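# Place red, blue and yellow cubes in turquoise box

## Task

Get the red cube, the blue cube and the yellow cube inside the turquoise box so that each cube's centre sits lower than the top edge of the box.

## Robot and tools

Robot: two arms, left_arm (on the +y side) and right_arm, each ending in a five-finger hand. right_arm has a right hand; left_arm has its mirror image, a left hand. Calibrated bases in the scene frame: left_arm at (+0.001, +0.223, +0.002) m, right_arm at (-0.019, -0.242, -0.003) m, each turned slightly about z. A fixed post stands behind the arms and a camera stand sits between them just behind the bases; do not strike either.

Frames: the scene frame has its origin at table-top height midway between the nominal bases, +z up, +x out over the table. Fixed cameras and the table use it. Each arm's reported hand pose, velocities and wrist-camera pose are in that arm's own base frame. Offsets in commands run along the current Hand target's own axes. Hand point: 0.05 m in front of the palm, 0.15 m from the wrist mount along the fingers; its +z runs along straight fingers, +y out of the palm, +x across the palm away from the thumb (toward the thumb on the left hand). Straight fingers extend 0.06-0.07 m past the point and lie 0.06 m behind it along -y. A wrist bracket on the little-finger side can collide with things.

A row is 28 numbers, each in [-1, 1], always for both arms: left dx, dy, dz, rx, ry, rz; left little, ring, middle, index, thumb_bend, thumb_turn, force_limit, speed; then the same fourteen for the right arm. The six pose numbers are an offset, not a pose: they are measured from that arm's Hand target as it stood when the action (or move) began, in that target's axes; 1.0 equals 0.6 m of travel or 180 degrees of turn, and rx, ry, rz form a single rotation vector. All six at 0 asks for nothing new. Hand numbers are absolute targets: +1 open/straight, -1 curled; thumb_turn -1 puts the thumb opposite the fingers, +1 beside the palm. force_limit maps -1 to roughly 0 N and +1 to 10 N at the fingertip (15 N for the two thumb motors). speed rises from near zero at -1 to full at +0.48 and above (full travel 0.49 s). There is no keep-as-is value: resend the eight hand numbers of the last row actually run for that hand, or, if none has run yet, its hand_measured six plus hand_force_limit and hand_speed.

Tools:
- execute_actions(actions, cameras): actions is a list of up to 15 actions; each action is a list of 1 to 15 rows, one per 1/30 s step; a short action repeats its final row until step 15. Every row in an action counts from the action's starting target, so repeating an offset in a new action moves further. Images come only for an empty list or when cameras names them.
- move(target, speed, blend, blocking, cameras): target is one row or a list of up to 15 rows, all offsets taken from the same starting Hand targets. speed is path top speed in m/s, 0.002 to 4.3 (default 0.25; turning up to twice that in rad/s), one value or one per target. blend in metres rounds corners (0 = stop at each). Whole move capped at 10 s. blocking=false returns after about 0.5 s while it keeps running. Paths ignore obstacles and the other arm.
- wait(seconds 0-3600), stop() to brake a running move, zoom_image(camera, region [x0, y0, x1, y1] pixels, at most 504 per side), show_instructions(), finished_scene(scene 1).
Cameras: cam_high, cam_low (fixed), cam_left_wrist, cam_right_wrist; each 672x504.

Results: per arm end_effector_position (m) and end_effector_quat_wxyz in its base frame, Hand target (the last commanded pose after clipping, the base for the next offset), joint positions, velocities, torques, motor temperatures, and per hand hand_measured, hand_stopped_by (moving, target, force, stalled, fault), hand_load_n (fingertip load, positive pushing open), hand_force_limit, hand_speed. A move adds a "move:" line: done, off_target, moving, held or fault, plus limits such as paced (pose clipped) or held (step withheld). A lost grip shows as hand_load_n dropping toward 0. MOTOR HOT appears at 85 °C; at 100 °C that arm goes limp for 30-60 s.

Behaviour: orientation commands are clipped to 40 degrees from the measured one each step. Arms often settle 1-3 cm (sometimes 5 cm) short, usually low, without any contact; resend the missing distance as a new offset. Small turns can shift the hand point a lot. Near the base axis an arm may swing widely. Grasping: with the thumb turned in front, the hand holds objects about 0.035-0.065 m across. A closing finger stops at force_limit and locks; to tighten, raise force_limit and send a more-closed target; to loosen, send a target more open than hand_measured.

Avoid: dropping cubes even a few millimetres, releasing while moving, fast impacts, hard presses, the two hands or arms touching (can end the scene), closing one hand on the other, anything leaving the table, fast finger closing (use speed -0.94 or lower for gentle grips), heavy finger loads and long stretched or straining holds that heat motors. To end an unwanted push, command back past the current hand point. Loose objects may occasionally be nudged by the scene.

Each tool is called after ">>>" as name([rows], argument=value, ...), one row to a line, values as JSON.

Reference images:

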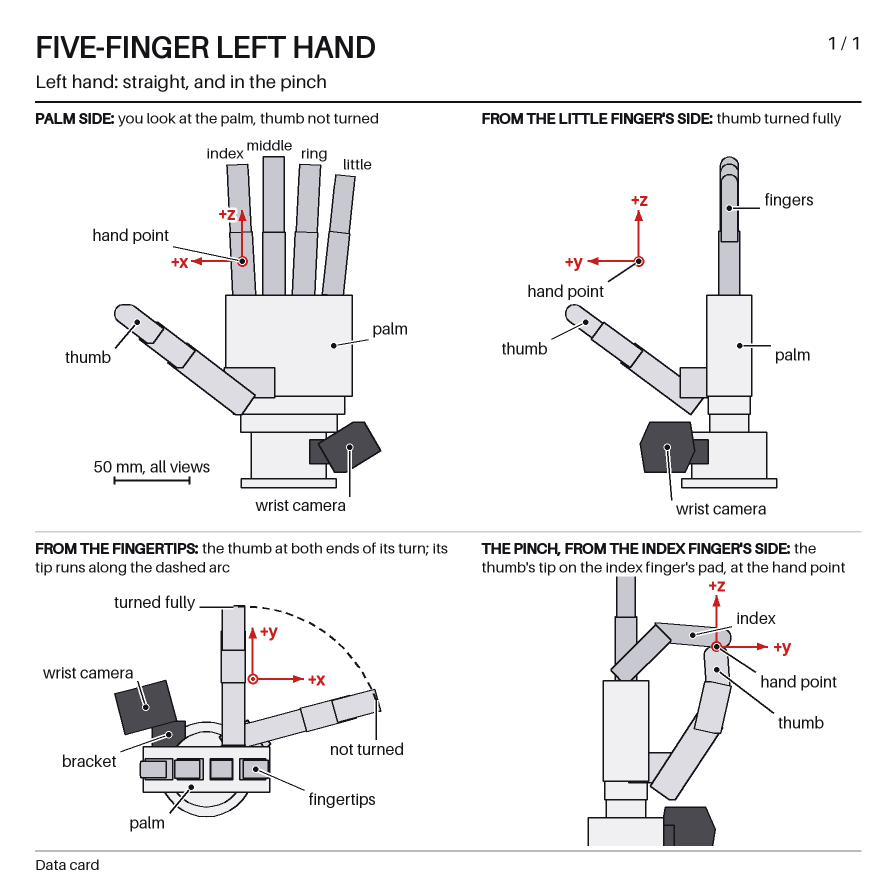

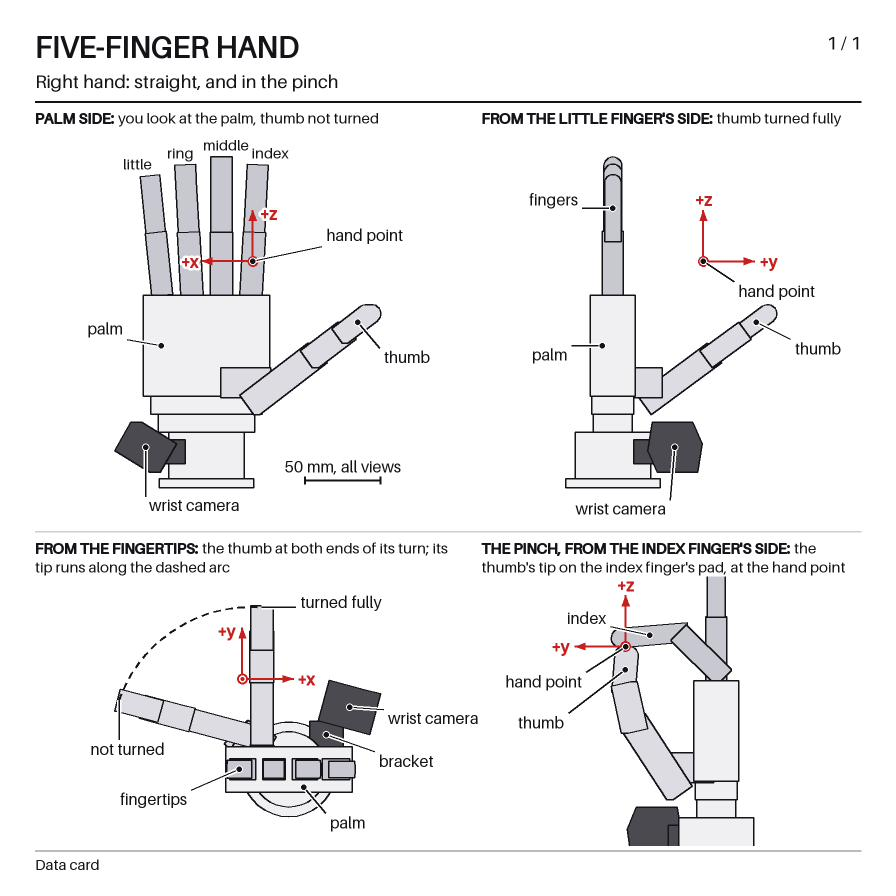

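## Session

>>> execute_actions(actions=[])

Scene clock: 0.00 s.
left_arm: end_effector_position=(+0.4251, -0.1913, +0.1534) hand_measured=(+1.000, +1.000, +1.000, +1.000, +1.000, +1.000) hand_load_n=(+0.0, +0.0, +0.0, +0.0, +0.0, +0.0) hand_stopped_by=(target, target, target, target, target, target) hand_force_limit=0.00 hand_speed=-0.80 end_effector_quat_wxyz=(+0.267, +0.074, +0.827, -0.489) | right_arm: end_effector_position=(+0.4370, -0.3501, +0.3235) hand_measured=(+1.000, +1.000, +1.000, +1.000, +1.000, +1.000) hand_load_n=(+0.0, +0.0, +0.0, +0.0, +0.0, +0.0) hand_stopped_by=(target, target, target, target, target, target) hand_force_limit=0.00 hand_speed=-0.80 end_effector_quat_wxyz=(+0.319, +0.941, +0.010, -0.112)
Joint positions: left_arm=[-0.146 1.24 0.76 -0.179 0.905 1.137] | right_arm=[-0.356 1.737 1.768 -1.578 0.69 -1.956]
Joint velocities: within noise
Joint torques (N m): no reading
Motor temperatures (°C): left_arm=[24 29 20 23 20 24] | right_arm=[26 20 24 23 26 25]
Heat: left arm: hottest shoulder 29 °C; right arm: hottest waist 26 °C.
Hand target: left_arm +0.4325, -0.1924, +0.1632; +0.277, +0.080, +0.823, -0.490 | right_arm +0.4398, -0.3512, +0.3388; +0.326, +0.940, +0.004, -0.096

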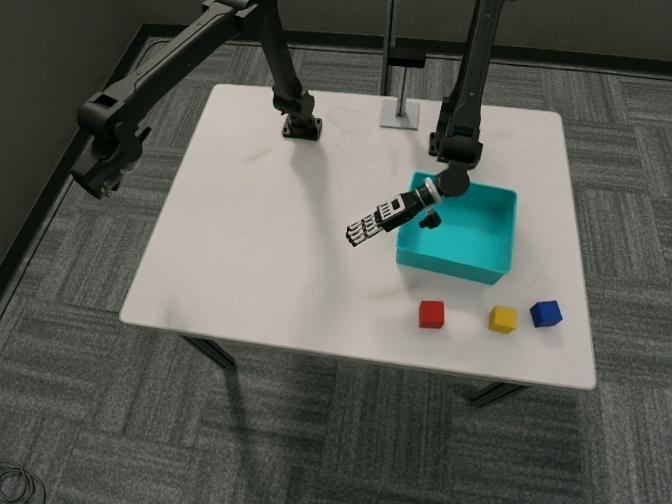

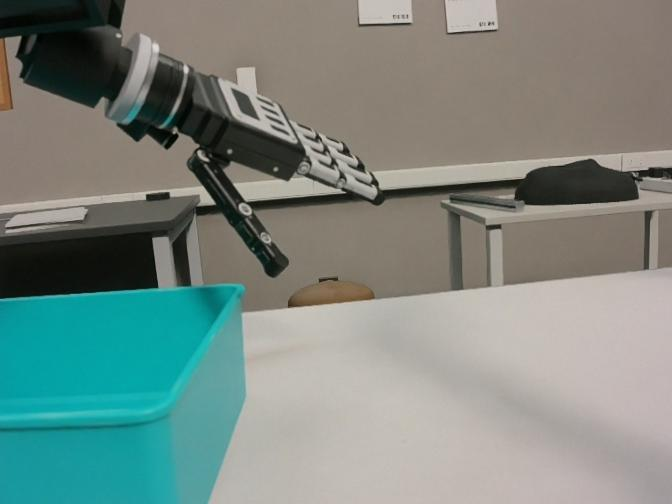

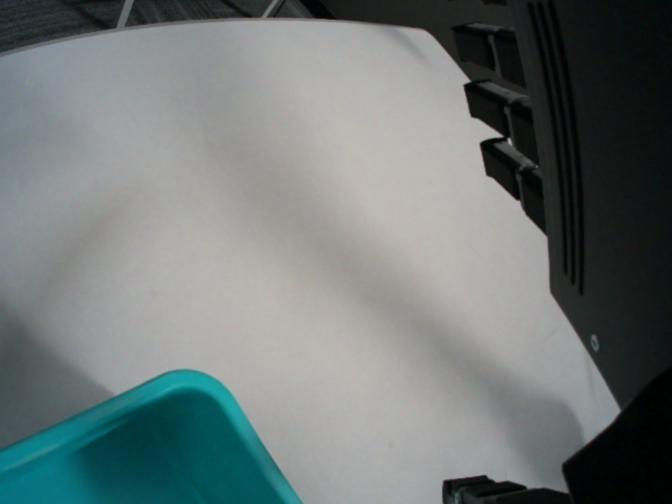

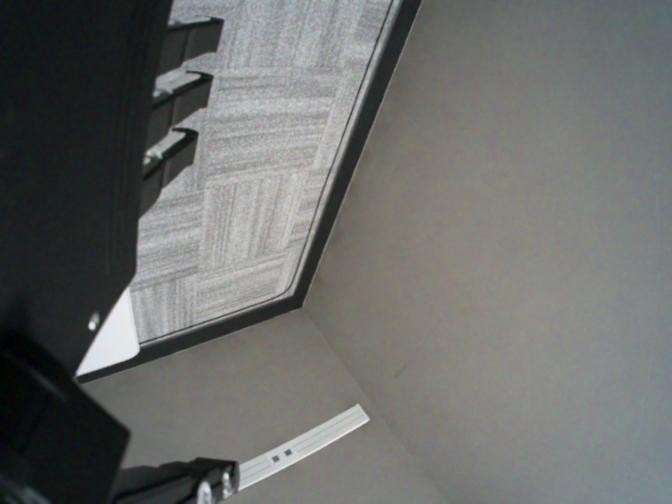

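>>> zoom_image(camera="cam_high", region=[380, 150, 600, 350])

>>> zoom_image(camera="cam_high", region=[400, 280, 580, 350])

Scaled by 2.291 from the camera's image (finer frame: 960x720).

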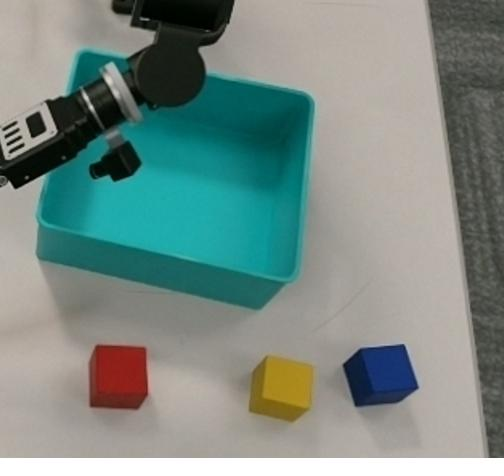

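Scaled by 2.800 from the camera's image (finer frame: 960x720).

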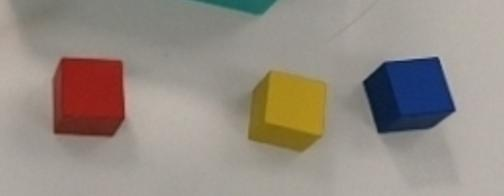

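>>> zoom_image(camera="cam_high", region=[410, 290, 460, 340])

>>> zoom_image(camera="cam_high", region=[480, 290, 580, 340])

Scaled by 10.080 from the camera's image (finer frame: 960x720).

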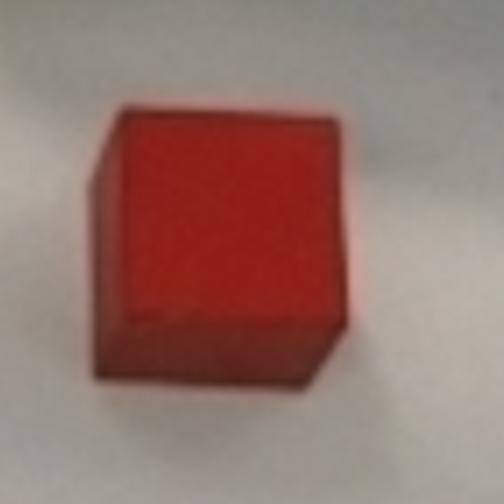

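Scaled by 5.040 from the camera's image (finer frame: 960x720).

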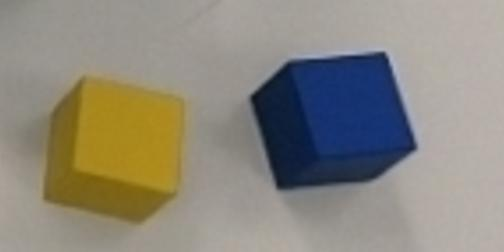

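>>> move([
  [-0.1692,-0.2414,-0.1163,0,0,0,1,1,1,1,1,1,0,-0.8,0,0,0,0,0,0,1,1,1,1,1,1,0,-0.8],
  [-0.3129,0.1987,-0.5948,-0.2255,-0.3277,-0.4061,1,1,1,1,1,-1,0,-0.3,0,0,0,0,0,0,1,1,1,1,1,1,0,-0.8],
], blend=[0.04,0], cameras=["all"])

Scene clock: 168.67 s.
left_arm: end_effector_position=(+0.4920, +0.1894, +0.2849) hand_measured=(+1.000, +1.000, +1.000, +1.000, +1.000, -1.000) hand_load_n=(+0.0, +0.0, +0.0, +0.0, +0.0, +0.0) hand_stopped_by=(target, target, target, target, target, target) hand_force_limit=0.00 hand_speed=-0.30 end_effector_quat_wxyz=(-0.284, +0.714, -0.594, +0.239) | right_arm: end_effector_position=(+0.4369, -0.3501, +0.3234) hand_measured=(+1.000, +1.000, +1.000, +1.000, +1.000, +1.000) hand_load_n=(+0.0, +0.0, +0.0, +0.0, +0.0, +0.0) hand_stopped_by=(target, target, target, target, target, target) hand_force_limit=0.00 hand_speed=-0.80 end_effector_quat_wxyz=(+0.319, +0.941, +0.010, -0.112)
Joint positions: left_arm=[0.476 1.376 1.393 -0.85 0.205 0.214] | right_arm=[-0.356 1.737 1.767 -1.578 0.69 -1.956]
Joint torques (N m): left_arm=[-0.21 -9.47 11.49 0.43 0.01 0.07] | right_arm=[0.21 -14.62 10.14 -0.12 0.5 0.13]
Motor temperatures (°C): left_arm=[23 28 26 23 20 23] | right_arm=[26 23 32 22 26 24]
Heat: left arm: hottest shoulder 28 °C; right arm: hottest elbow 32 °C.
Hand target: left_arm +0.5025, +0.1979, +0.3034; -0.295, +0.713, -0.588, +0.243 | right_arm +0.4397, -0.3512, +0.3387; +0.326, +0.940, +0.004, -0.096
Off the commanded pose: left_arm 0.023 m, 2 deg | right_arm 0.016 m, 2 deg.
move: off_target (left_arm); target 2's new numbers were sent with left_arm's hand 0.023 m and 2 deg from that target
cam_left_wrist: T_world_to_cam=[[0.74278, -0.18518, 0.64342, -0.5089], [-0.37878, -0.90864, 0.17577, 0.31274], [0.55209, -0.37428, -0.74506, 0.12841]] pos_world=[0.42557, 0.238, 0.36813]
cam_right_wrist: T_world_to_cam=[[0.36554, -0.7467, 0.55571, -0.6064], [-0.72088, 0.15057, 0.67651, 0.15335], [-0.58883, -0.64789, -0.48324, 0.3028]] pos_world=[0.51051, -0.27971, 0.37957]

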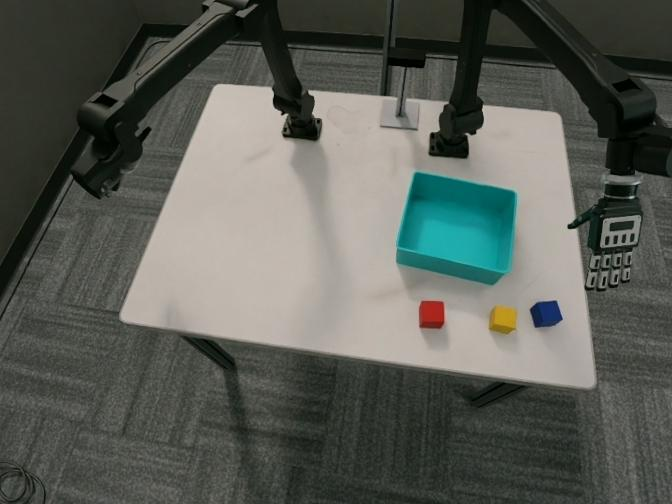

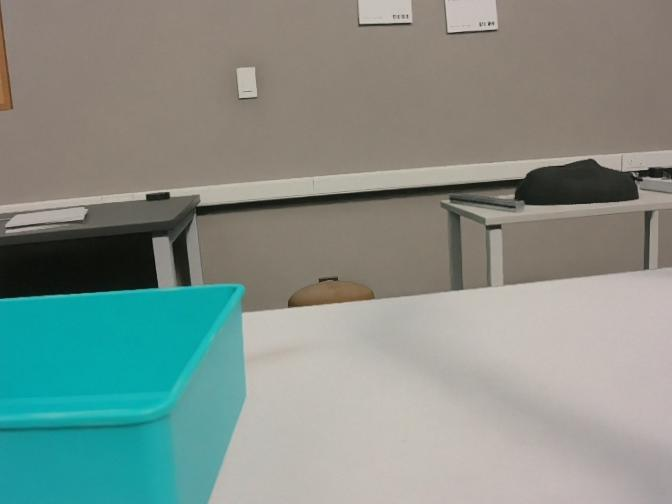

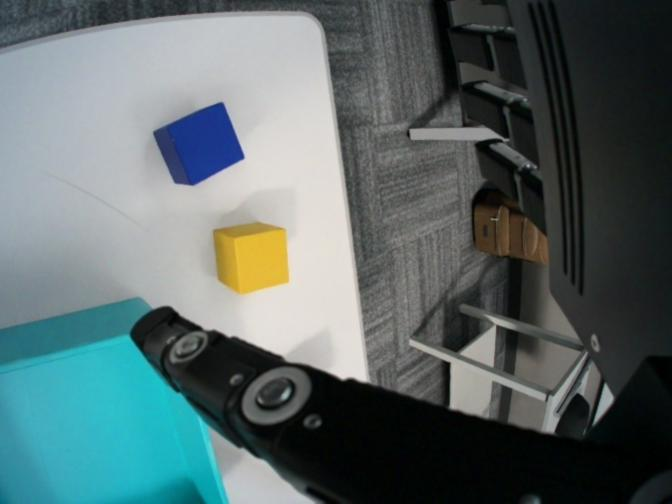

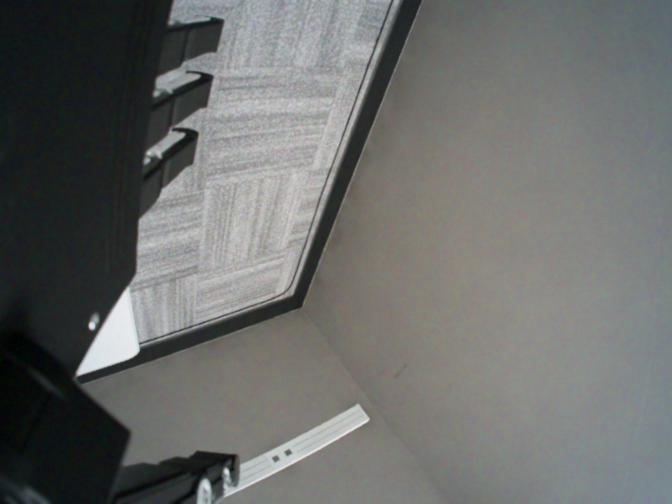

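>>> zoom_image(camera="cam_left_wrist", region=[140, 80, 310, 310])

Scaled by 2.191 from the camera's image (finer frame: 960x720).

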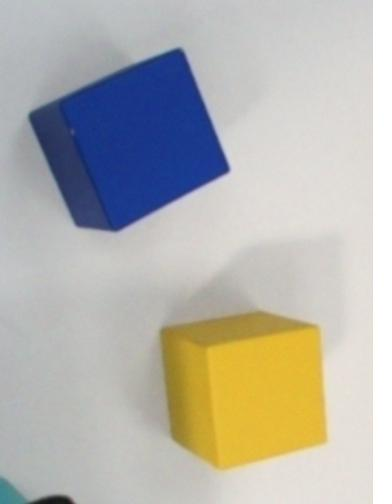

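>>> zoom_image(camera="cam_high", region=[560, 180, 672, 300])

Scaled by 4.200 from the camera's image (finer frame: 960x720).

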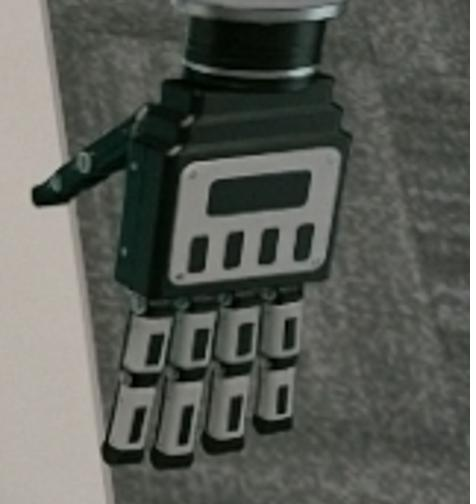

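>>> move(target=[-0.003,0.125,0.264,0,0.0118,0.0118,1,1,1,1,1,-1,0,-0.3,0,0,0,0,0,0,1,1,1,1,1,1,0,-0.8], cameras=["cam_high","cam_left_wrist"])

>>> zoom_image(camera="cam_high", region=[460, 200, 660, 350])

Scene clock: 229.73 s.
left_arm: end_effector_position=(+0.5542, +0.2136, +0.1425) hand_measured=(+1.000, +1.000, +1.000, +1.000, +1.000, -1.000) hand_load_n=(+0.0, +0.0, +0.0, +0.0, +0.0, +0.0) hand_stopped_by=(target, target, target, target, target, target) hand_force_limit=0.00 hand_speed=-0.30 end_effector_quat_wxyz=(-0.285, +0.705, -0.601, +0.247) | right_arm: end_effector_position=(+0.4369, -0.3501, +0.3234) hand_measured=(+1.000, +1.000, +1.000, +1.000, +1.000, +1.000) hand_load_n=(+0.0, +0.0, +0.0, +0.0, +0.0, +0.0) hand_stopped_by=(target, target, target, target, target, target) hand_force_limit=0.00 hand_speed=-0.80 end_effector_quat_wxyz=(+0.319, +0.941, +0.010, -0.112)
Joint positions: left_arm=[0.468 1.605 1.259 -0.477 0.22 0.222] | right_arm=[-0.356 1.737 1.767 -1.578 0.69 -1.956]
Joint torques (N m): left_arm=[-1.32 -13.04 7.01 1.62 0.28 0.21] | right_arm=[0.26 -14.62 10.11 -0.08 0.5 0.14]
Heat: left arm: hottest elbow 30 °C; right arm: hottest elbow 33 °C.
Hand target: left_arm +0.5597, +0.2109, +0.1382; -0.288, +0.698, -0.606, +0.250 | right_arm +0.4397, -0.3512, +0.3387; +0.326, +0.940, +0.004, -0.096
Off the commanded pose: left_arm 0.007 m, 1 deg | right_arm 0.016 m, 2 deg.
move: done
cam_left_wrist: T_world_to_cam=[[0.72893, -0.20293, 0.65382, -0.44903], [-0.40255, -0.89955, 0.16959, 0.3955], [0.55373, -0.38681, -0.7374, -0.00243]] pos_world=[0.48786, 0.26371, 0.22473]

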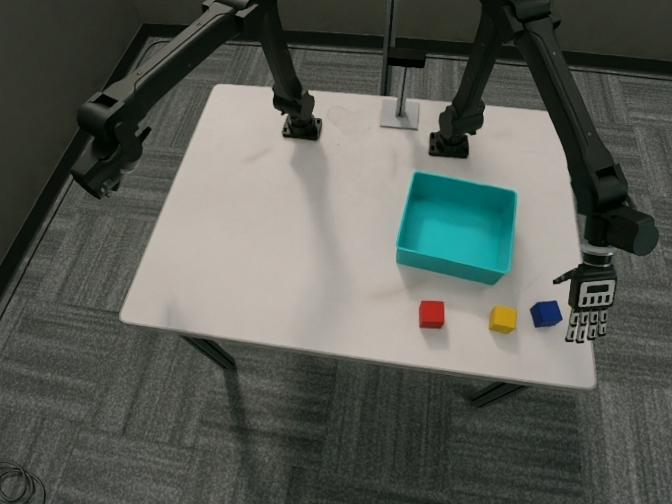

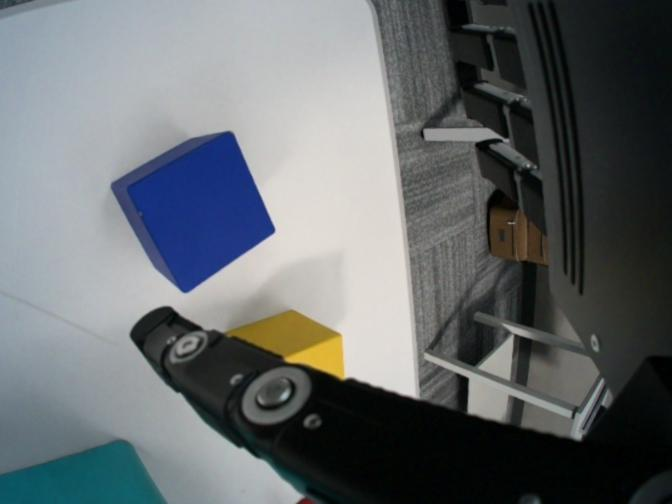

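Scaled by 2.520 from the camera's image (finer frame: 960x720).

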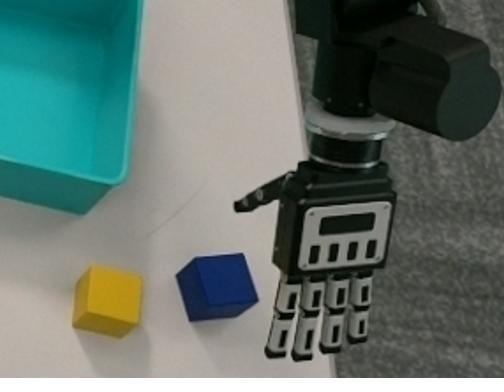

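>>> zoom_image(camera="cam_left_wrist", region=[100, 270, 320, 430])

>>> zoom_image(camera="cam_left_wrist", region=[430, 0, 560, 220])

Scaled by 2.291 from the camera's image (finer frame: 960x720).

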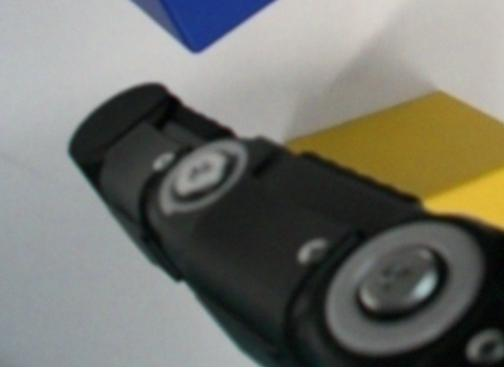

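Scaled by 2.291 from the camera's image (finer frame: 960x720).

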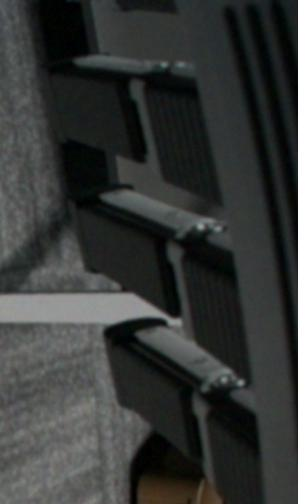

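>>> move(target=[-0.0045,0.0782,0.0515,0,0,0,1,1,1,1,1,-1,0,-0.3,0,0,0,0,0,0,1,1,1,1,1,1,0,-0.8], speed=0.12, cameras=["cam_high","cam_left_wrist"])

>>> zoom_image(camera="cam_high", region=[500, 220, 640, 360])

Scene clock: 343.60 s.
left_arm: end_effector_position=(+0.5482, +0.2095, +0.0927) hand_measured=(+1.000, +1.000, +1.000, +1.000, +1.000, -1.000) hand_load_n=(+0.0, +0.0, +0.0, -0.5, +0.0, +0.0) hand_stopped_by=(target, target, target, target, target, target) hand_force_limit=0.00 hand_speed=-0.30 end_effector_quat_wxyz=(-0.288, +0.699, -0.604, +0.251) | right_arm: end_effector_position=(+0.4369, -0.3501, +0.3234) hand_measured=(+1.000, +1.000, +1.000, +1.000, +1.000, +1.000) hand_load_n=(+0.0, +0.0, +0.0, +0.0, +0.0, +0.0) hand_stopped_by=(target, target, target, target, target, target) hand_force_limit=0.00 hand_speed=-0.80 end_effector_quat_wxyz=(+0.319, +0.941, +0.010, -0.112)
Joint positions: left_arm=[0.468 1.637 1.155 -0.33 0.228 0.231] | right_arm=[-0.356 1.737 1.767 -1.578 0.69 -1.956]
Joint torques (N m): left_arm=[-0.26 -12.51 6.06 1.62 0.29 0.21] | right_arm=[0.21 -14.68 10.13 -0.16 0.51 0.12]
Heat: left arm: hottest shoulder 29 °C; right arm: hottest elbow 33 °C.
Hand target: left_arm +0.5480, +0.2120, +0.0832; -0.288, +0.698, -0.606, +0.250 | right_arm +0.4397, -0.3512, +0.3387; +0.326, +0.940, +0.004, -0.096
Off the commanded pose: left_arm 0.010 m, 0 deg | right_arm 0.016 m, 2 deg.
move: done
cam_left_wrist: T_world_to_cam=[[0.72025, -0.21487, 0.6596, -0.40623], [-0.41503, -0.89536, 0.16152, 0.40449], [0.55587, -0.39009, -0.73406, -0.03813]] pos_world=[0.48165, 0.26, 0.17463]

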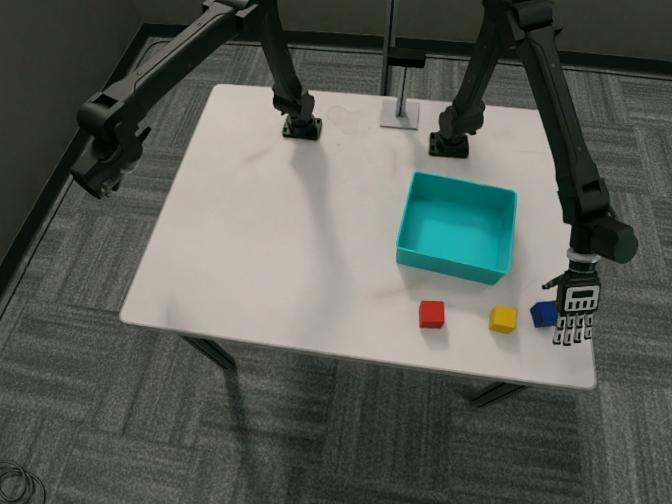

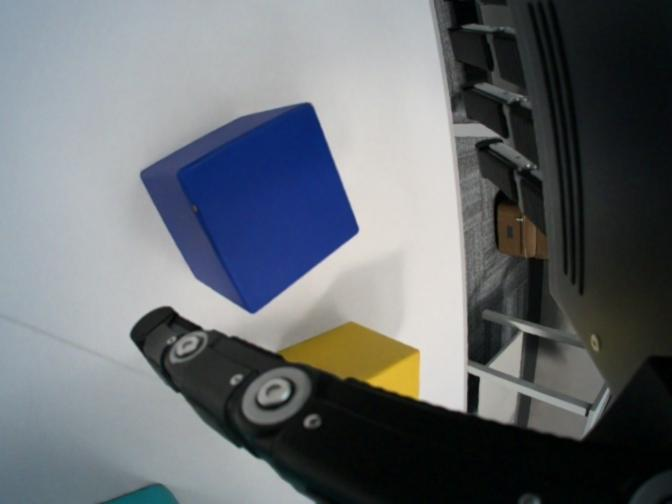

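Scaled by 3.600 from the camera's image (finer frame: 960x720).

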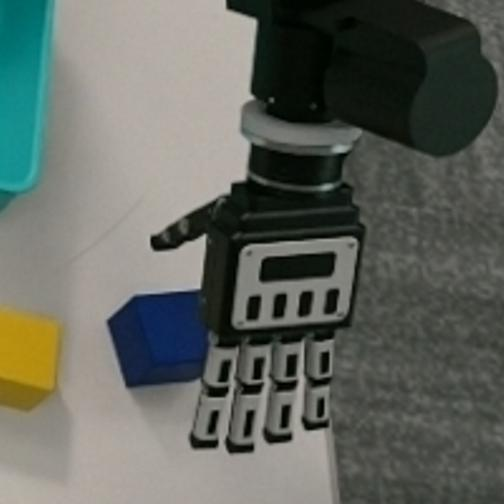

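>>> move(target=[-0.0067,0.0417,0.0432,0,0,0,1,1,1,1,1,-1,0,-0.3,0,0,0,0,0,0,1,1,1,1,1,1,0,-0.8], speed=0.08, cameras=["cam_high","cam_left_wrist"])

>>> zoom_image(camera="cam_high", region=[500, 220, 640, 360])

Scene clock: 362.37 s.
left_arm: end_effector_position=(+0.5496, +0.2116, +0.0568) hand_measured=(+1.000, +1.000, +1.000, +1.000, +1.000, -1.000) hand_load_n=(+0.0, +0.0, +0.0, +0.0, +0.0, +0.0) hand_stopped_by=(target, target, target, target, target, target) hand_force_limit=0.00 hand_speed=-0.30 end_effector_quat_wxyz=(-0.288, +0.698, -0.605, +0.252) | right_arm: end_effector_position=(+0.4369, -0.3501, +0.3234) hand_measured=(+1.000, +1.000, +1.000, +1.000, +1.000, +1.000) hand_load_n=(+0.0, +0.0, +0.0, +0.0, +0.0, +0.0) hand_stopped_by=(target, target, target, target, target, target) hand_force_limit=0.00 hand_speed=-0.80 end_effector_quat_wxyz=(+0.319, +0.941, +0.010, -0.112)
Joint positions: left_arm=[0.471 1.692 1.117 -0.239 0.233 0.236] | right_arm=[-0.356 1.737 1.767 -1.578 0.69 -1.956]
Joint torques (N m): left_arm=[0.09 -12.98 5.93 1.63 0.3 0.21] | right_arm=[0.15 -14.56 10.13 -0.1 0.52 0.13]
Heat: left arm: hottest shoulder 28 °C; right arm: hottest elbow 33 °C.
Hand target: left_arm +0.5480, +0.2161, +0.0472; -0.289, +0.698, -0.606, +0.250 | right_arm +0.4397, -0.3512, +0.3387; +0.326, +0.940, +0.004, -0.096
Off the commanded pose: left_arm 0.011 m, 0 deg | right_arm 0.016 m, 2 deg.
move: off_target (left_arm)
cam_left_wrist: T_world_to_cam=[[0.7192, -0.21798, 0.65972, -0.38188], [-0.41859, -0.89379, 0.16101, 0.41448], [0.55455, -0.39195, -0.73406, -0.06331]] pos_world=[0.48326, 0.2624, 0.13873]

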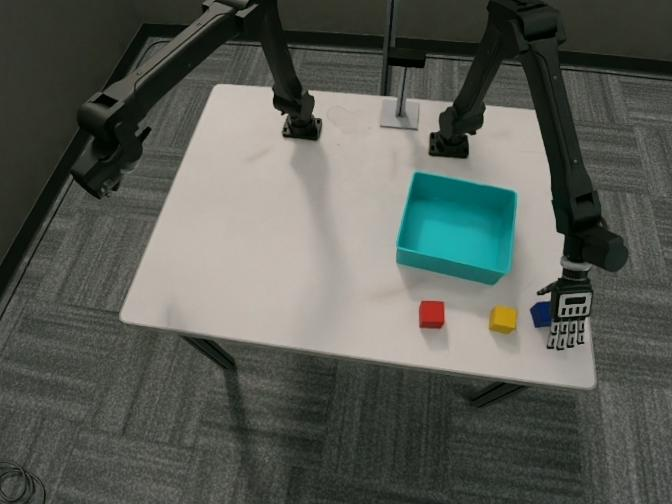

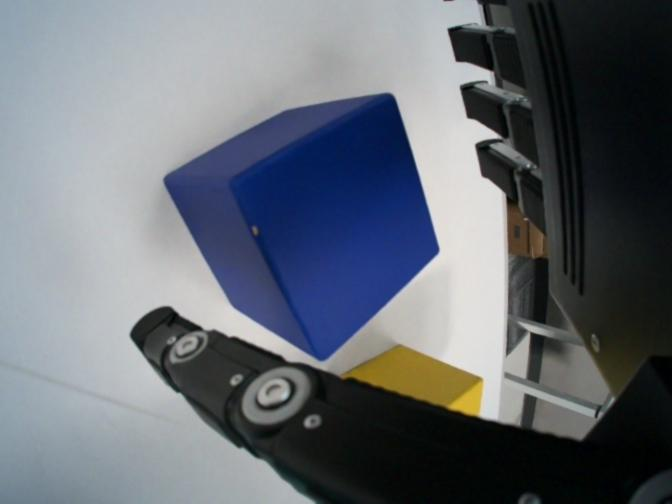

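Scaled by 3.600 from the camera's image (finer frame: 960x720).

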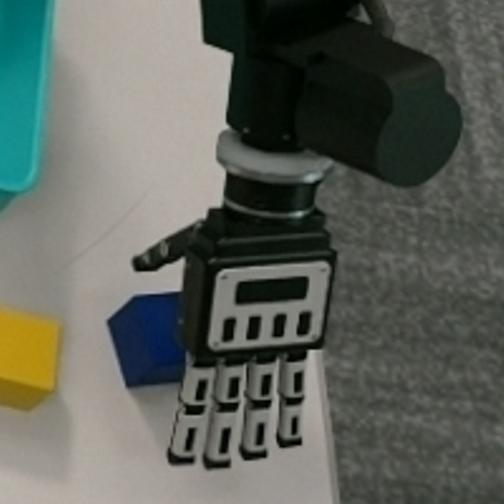

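>>> move(target=[-0.0033,0.0138,0.0145,0,0,0,1,1,1,1,1,-1,0,-0.3,0,0,0,0,0,0,1,1,1,1,1,1,0,-0.8], speed=0.08)

Scene clock: 372.47 s.
left_arm: end_effector_position=(+0.5505, +0.2142, +0.0468) hand_measured=(+1.000, +1.000, +1.000, +1.000, +1.000, -1.000) hand_load_n=(+0.0, +0.0, +0.0, +0.0, +0.0, +0.0) hand_stopped_by=(target, target, target, target, target, target) hand_force_limit=0.00 hand_speed=-0.30 end_effector_quat_wxyz=(-0.290, +0.697, -0.605, +0.252) | right_arm: end_effector_position=(+0.4369, -0.3501, +0.3234) hand_measured=(+1.000, +1.000, +1.000, +1.000, +1.000, +1.000) hand_load_n=(+0.0, +0.0, +0.0, +0.0, +0.0, +0.0) hand_stopped_by=(target, target, target, target, target, target) hand_force_limit=0.00 hand_speed=-0.80 end_effector_quat_wxyz=(+0.319, +0.941, +0.010, -0.112)
Joint positions: left_arm=[0.475 1.71 1.109 -0.21 0.235 0.239] | right_arm=[-0.356 1.737 1.767 -1.578 0.69 -1.956]
Joint torques (N m): left_arm=[0.09 -12.69 5.56 1.62 0.3 0.2] | right_arm=[0.09 -14.68 10.11 -0.13 0.5 0.13]
Heat: left arm: hottest shoulder 28 °C; right arm: hottest elbow 33 °C.
Hand target: left_arm +0.5479, +0.2181, +0.0350; -0.288, +0.698, -0.606, +0.250 | right_arm +0.4397, -0.3512, +0.3387; +0.326, +0.940, +0.004, -0.096
Off the commanded pose: left_arm 0.012 m, 0 deg | right_arm 0.016 m, 2 deg.
move: off_target (left_arm)

>>> move(target=[0,0,0,0,0,0,1,1,0.5,0.5,0.5,-1,-0.4,-0.8,0,0,0,0,0,0,1,1,1,1,1,1,0,-0.8], cameras=["cam_high","cam_left_wrist"])

Scene clock: 379.83 s.
left_arm: end_effector_position=(+0.5505, +0.2142, +0.0468) hand_measured=(+1.000, +1.000, +0.500, +0.500, +0.500, -1.000) hand_load_n=(+0.0, +0.0, +0.0, +0.0, +0.5, +0.0) hand_stopped_by=(target, target, target, target, target, target) hand_force_limit=-0.40 hand_speed=-0.80 end_effector_quat_wxyz=(-0.290, +0.697, -0.605, +0.252) | right_arm: end_effector_position=(+0.4369, -0.3501, +0.3234) hand_measured=(+1.000, +1.000, +1.000, +1.000, +1.000, +1.000) hand_load_n=(+0.0, +0.0, +0.0, +0.0, +0.0, +0.0) hand_stopped_by=(target, target, target, target, target, target) hand_force_limit=0.00 hand_speed=-0.80 end_effector_quat_wxyz=(+0.319, +0.941, +0.010, -0.112)
Joint positions: left_arm=[0.475 1.71 1.109 -0.21 0.235 0.239] | right_arm=[-0.356 1.737 1.767 -1.578 0.69 -1.956]
Joint torques (N m): left_arm=[0.09 -12.69 5.56 1.62 0.3 0.21] | right_arm=[0.09 -14.62 10.14 -0.06 0.5 0.12]
Heat: left arm: hottest shoulder 29 °C; right arm: hottest elbow 33 °C.
Hand target: left_arm +0.5479, +0.2181, +0.0350; -0.288, +0.698, -0.606, +0.250 | right_arm +0.4397, -0.3512, +0.3387; +0.326, +0.940, +0.004, -0.096
Off the commanded pose: left_arm 0.013 m, 0 deg | right_arm 0.016 m, 2 deg.
move: done
cam_left_wrist: T_world_to_cam=[[0.717, -0.21927, 0.66169, -0.37388], [-0.41927, -0.89399, 0.15807, 0.41936], [0.55689, -0.39076, -0.73293, -0.07173]] pos_world=[0.48385, 0.2649, 0.12853]

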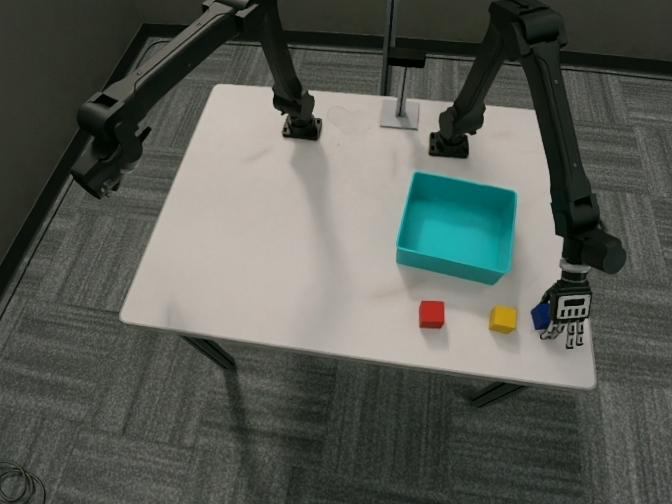

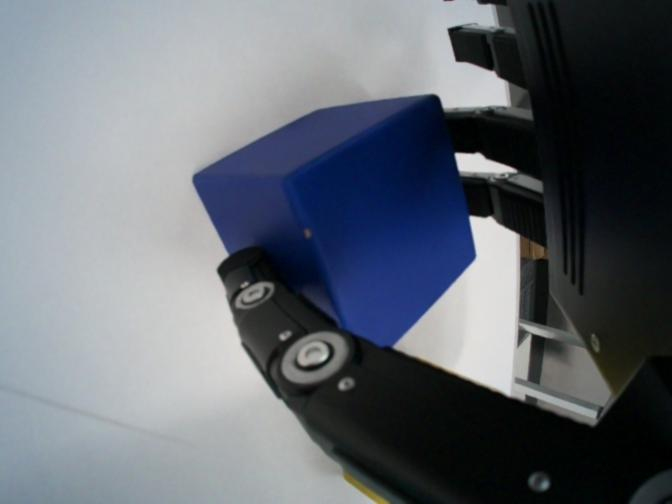

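>>> move(target=[0,0,0,0,0,0,1,1,0.2,0.2,0.2,-1,-0.4,-0.9,0,0,0,0,0,0,1,1,1,1,1,1,0,-0.8], cameras=["cam_high","cam_left_wrist"])

Scene clock: 387.10 s.
left_arm: end_effector_position=(+0.5504, +0.2142, +0.0468) hand_measured=(+1.000, +1.000, +0.334, +0.326, +0.418, -1.000) hand_load_n=(-0.5, +0.0, +4.0, +3.5, +6.0, +0.0) hand_stopped_by=(target, target, force, force, force, target) hand_force_limit=-0.40 hand_speed=-0.90 end_effector_quat_wxyz=(-0.290, +0.697, -0.605, +0.252) | right_arm: end_effector_position=(+0.4369, -0.3501, +0.3234) hand_measured=(+1.000, +1.000, +1.000, +1.000, +1.000, +1.000) hand_load_n=(+0.0, +0.0, +0.0, +0.0, +0.0, +0.0) hand_stopped_by=(target, target, target, target, target, target) hand_force_limit=0.00 hand_speed=-0.80 end_effector_quat_wxyz=(+0.319, +0.941, +0.010, -0.112)
Joint positions: left_arm=[0.475 1.71 1.109 -0.21 0.235 0.24] | right_arm=[-0.356 1.737 1.767 -1.578 0.69 -1.956]
Joint torques (N m): left_arm=[0.09 -12.69 5.56 1.62 0.29 0.2] | right_arm=[0.21 -14.56 10.1 -0.1 0.5 0.12]
Heat: left arm: hottest shoulder 29 °C; right arm: hottest elbow 33 °C.
Hand target: left_arm +0.5479, +0.2181, +0.0350; -0.288, +0.698, -0.606, +0.250 | right_arm +0.4397, -0.3512, +0.3387; +0.326, +0.940, +0.004, -0.096
Off the commanded pose: left_arm 0.013 m, 0 deg | right_arm 0.016 m, 2 deg.
move: done
cam_left_wrist: T_world_to_cam=[[0.71692, -0.21965, 0.66165, -0.37374], [-0.41955, -0.8939, 0.15784, 0.4195], [0.55678, -0.39076, -0.73301, -0.07167]] pos_world=[0.48385, 0.26489, 0.12853]

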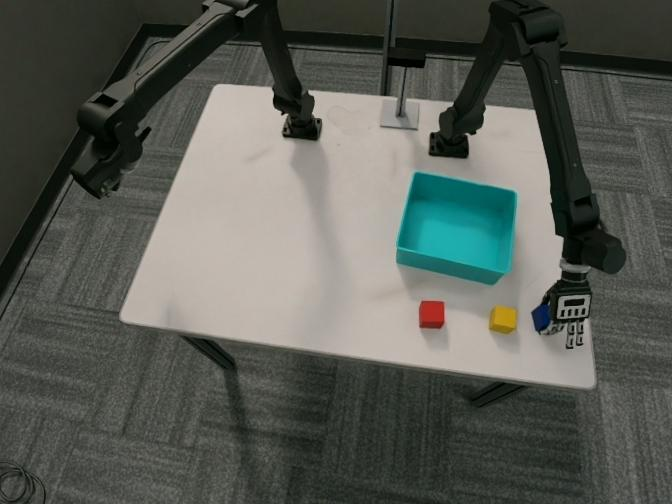

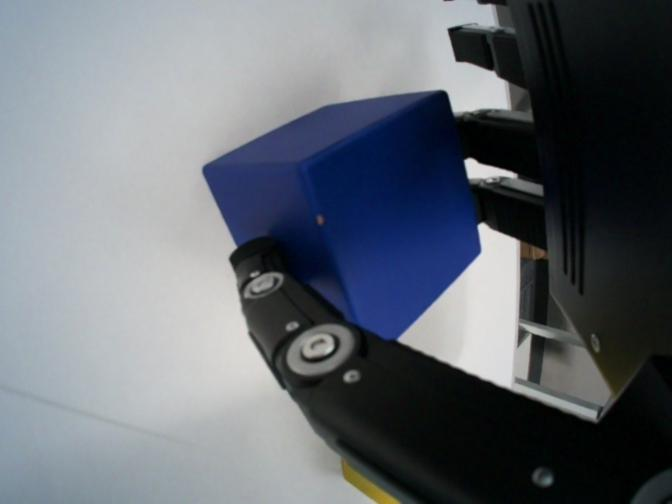

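>>> move(target=[0,-0.0705,-0.0709,0,0,0,1,1,0.2,0.2,0.2,-1,-0.4,-0.9,0,0,0,0,0,0,1,1,1,1,1,1,0,-0.8], speed=0.08, cameras=["cam_high","cam_left_wrist"])

Scene clock: 393.30 s.
left_arm: end_effector_position=(+0.5294, +0.2034, +0.0611) hand_measured=(+1.000, +1.000, +0.334, +0.326, +0.418, -1.000) hand_load_n=(-0.5, +0.0, +4.0, +3.5, +6.0, +0.0) hand_stopped_by=(target, target, force, force, force, target) hand_force_limit=-0.40 hand_speed=-0.90 end_effector_quat_wxyz=(-0.260, +0.709, -0.610, +0.240) | right_arm: end_effector_position=(+0.4369, -0.3501, +0.3234) hand_measured=(+1.000, +1.000, +1.000, +1.000, +1.000, +1.000) hand_load_n=(+0.0, +0.0, +0.5, +0.0, +0.0, +0.0) hand_stopped_by=(target, target, target, target, target, target) hand_force_limit=0.00 hand_speed=-0.80 end_effector_quat_wxyz=(+0.319, +0.941, +0.010, -0.112)
Joint positions: left_arm=[0.475 1.66 1.113 -0.333 0.236 0.24] | right_arm=[-0.356 1.737 1.767 -1.578 0.69 -1.956]
Joint torques (N m): left_arm=[0.09 -15.5 10.18 0.44 0.27 0.21] | right_arm=[0.09 -14.62 10.13 -0.09 0.49 0.13]
Heat: left arm: hottest shoulder 29 °C; right arm: hottest elbow 33 °C.
Hand target: left_arm +0.5479, +0.2181, +0.0952; -0.288, +0.698, -0.606, +0.250 | right_arm +0.4397, -0.3512, +0.3387; +0.326, +0.940, +0.004, -0.096
Off the commanded pose: left_arm 0.041 m, 4 deg | right_arm 0.016 m, 2 deg.
move: off_target (left_arm)
cam_left_wrist: T_world_to_cam=[[0.75623, -0.19976, 0.62307, -0.39307], [-0.40866, -0.88788, 0.21133, 0.38847], [0.51099, -0.41444, -0.75308, -0.02338]] pos_world=[0.46795, 0.2567, 0.14521]

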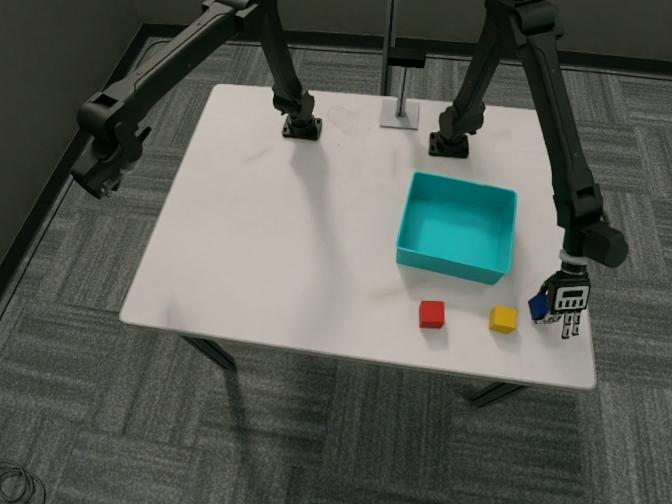

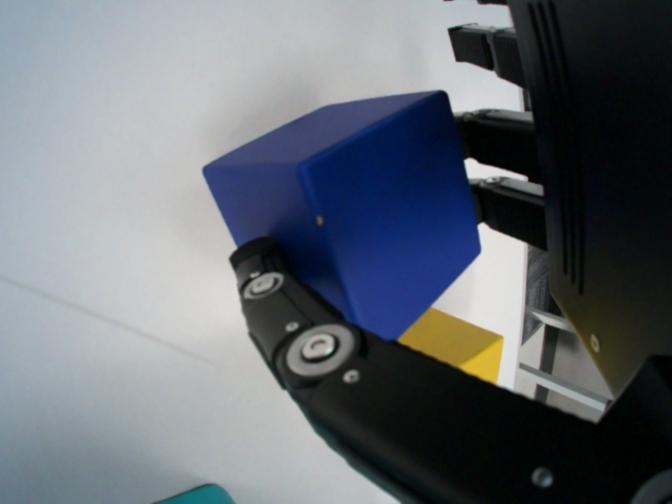

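>>> move([
  [0.02,-0.1563,-0.209,0,0,0,1,1,0.2,0.2,0.2,-1,-0.4,-0.9,0,0,0,0,0,0,1,1,1,1,1,1,0,-0.8],
  [0.4562,0.112,-0.511,0,0.0744,0.0748,1,1,0.2,0.2,0.2,-1,-0.4,-0.9,0,0,0,0,0,0,1,1,1,1,1,1,0,-0.8],
], speed=[0.12,0.2], blend=[0.03,0], cameras=["all"])

>>> zoom_image(camera="cam_high", region=[380, 140, 540, 300])

Scene clock: 447.77 s.
left_arm: end_effector_position=(+0.3309, -0.0881, +0.2676) hand_measured=(+1.000, +1.000, +0.334, +0.326, +0.418, -1.000) hand_load_n=(+0.0, +0.0, +4.0, +3.5, +6.0, +0.0) hand_stopped_by=(target, target, force, force, force, target) hand_force_limit=-0.40 hand_speed=-0.90 end_effector_quat_wxyz=(+0.247, -0.586, +0.712, -0.296) | right_arm: end_effector_position=(+0.4369, -0.3501, +0.3234) hand_measured=(+1.000, +1.000, +1.000, +1.000, +1.000, +1.000) hand_load_n=(+0.0, +0.0, +0.0, +0.0, +0.0, +0.0) hand_stopped_by=(target, target, target, target, target, target) hand_force_limit=0.00 hand_speed=-0.80 end_effector_quat_wxyz=(+0.319, +0.941, +0.010, -0.112)
Joint positions: left_arm=[-0.164 0.822 0.94 -0.897 0.016 0.023] | right_arm=[-0.356 1.737 1.767 -1.578 0.69 -1.956]
Joint torques (N m): left_arm=[-1.38 -3.6 6.94 0.61 -0.11 0.04] | right_arm=[0.09 -14.68 10.11 -0.05 0.5 0.14]
Heat: left arm: hottest shoulder 28 °C; right arm: hottest elbow 33 °C.
Hand target: left_arm +0.3249, -0.0900, +0.2649; +0.243, -0.588, +0.713, -0.294 | right_arm +0.4397, -0.3512, +0.3387; +0.326, +0.940, +0.004, -0.096
Off the commanded pose: left_arm 0.007 m, 1 deg | right_arm 0.016 m, 2 deg.
move: done
cam_left_wrist: T_world_to_cam=[[0.60315, -0.44466, 0.66218, -0.41119], [-0.68869, -0.70914, 0.15111, 0.1294], [0.40239, -0.54717, -0.73395, 0.1319]] pos_world=[0.28406, -0.01891, 0.34954]
cam_right_wrist: T_world_to_cam=[[0.36554, -0.7467, 0.55571, -0.6064], [-0.72088, 0.15057, 0.67651, 0.15335], [-0.58883, -0.64789, -0.48324, 0.3028]] pos_world=[0.51051, -0.27971, 0.37957]

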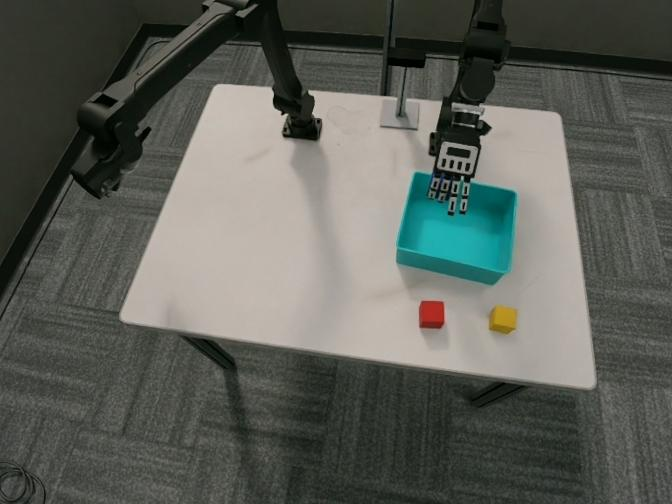

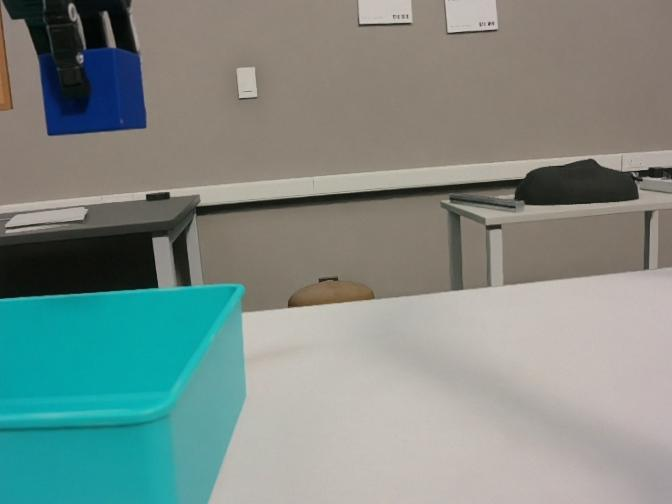

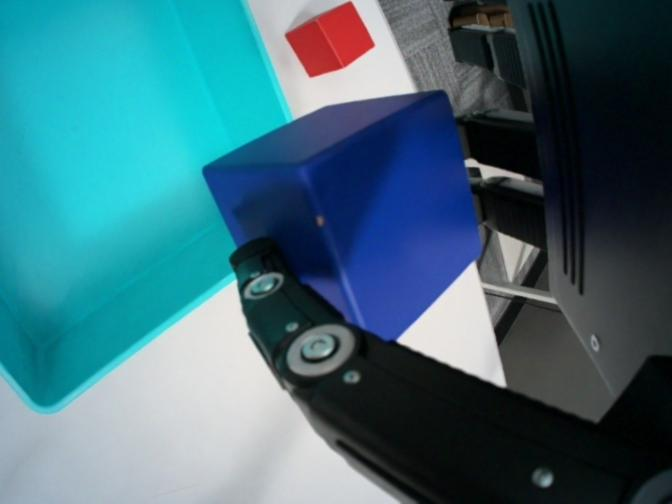

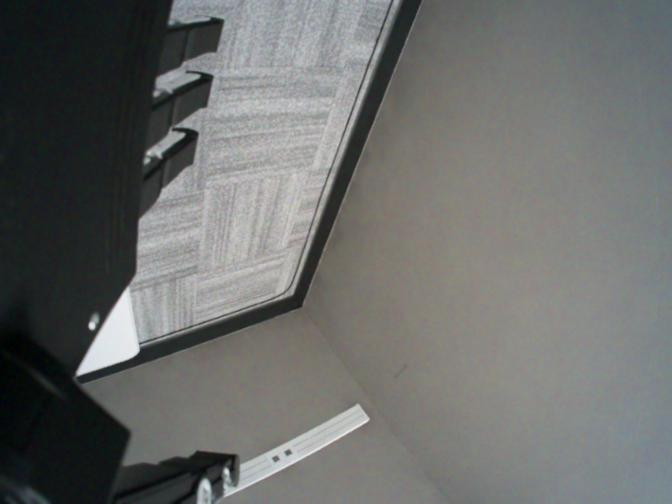

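Scaled by 3.150 from the camera's image (finer frame: 960x720).

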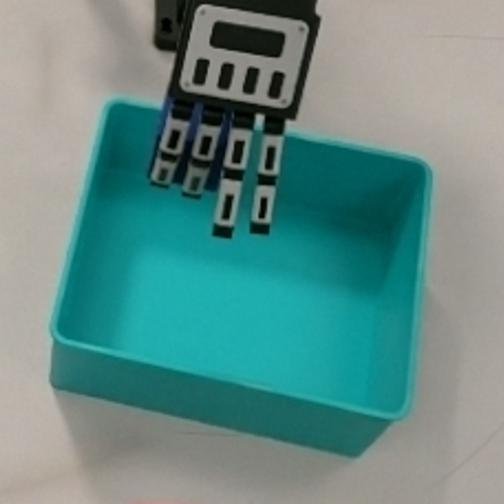

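>>> zoom_image(camera="cam_low", region=[0, 250, 340, 504])

>>> zoom_image(camera="cam_low", region=[0, 0, 300, 200])

Scaled by 1.482 from the camera's image (finer frame: 960x720).

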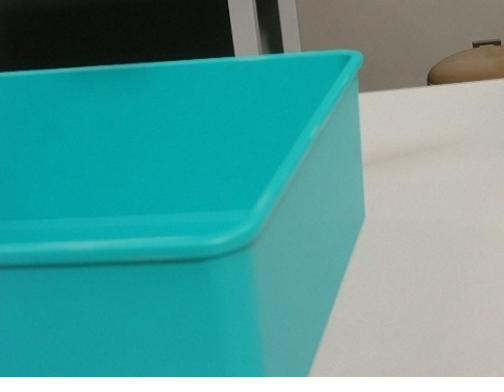

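Scaled by 1.680 from the camera's image (finer frame: 960x720).

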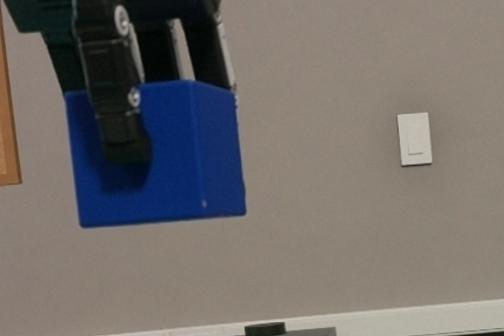

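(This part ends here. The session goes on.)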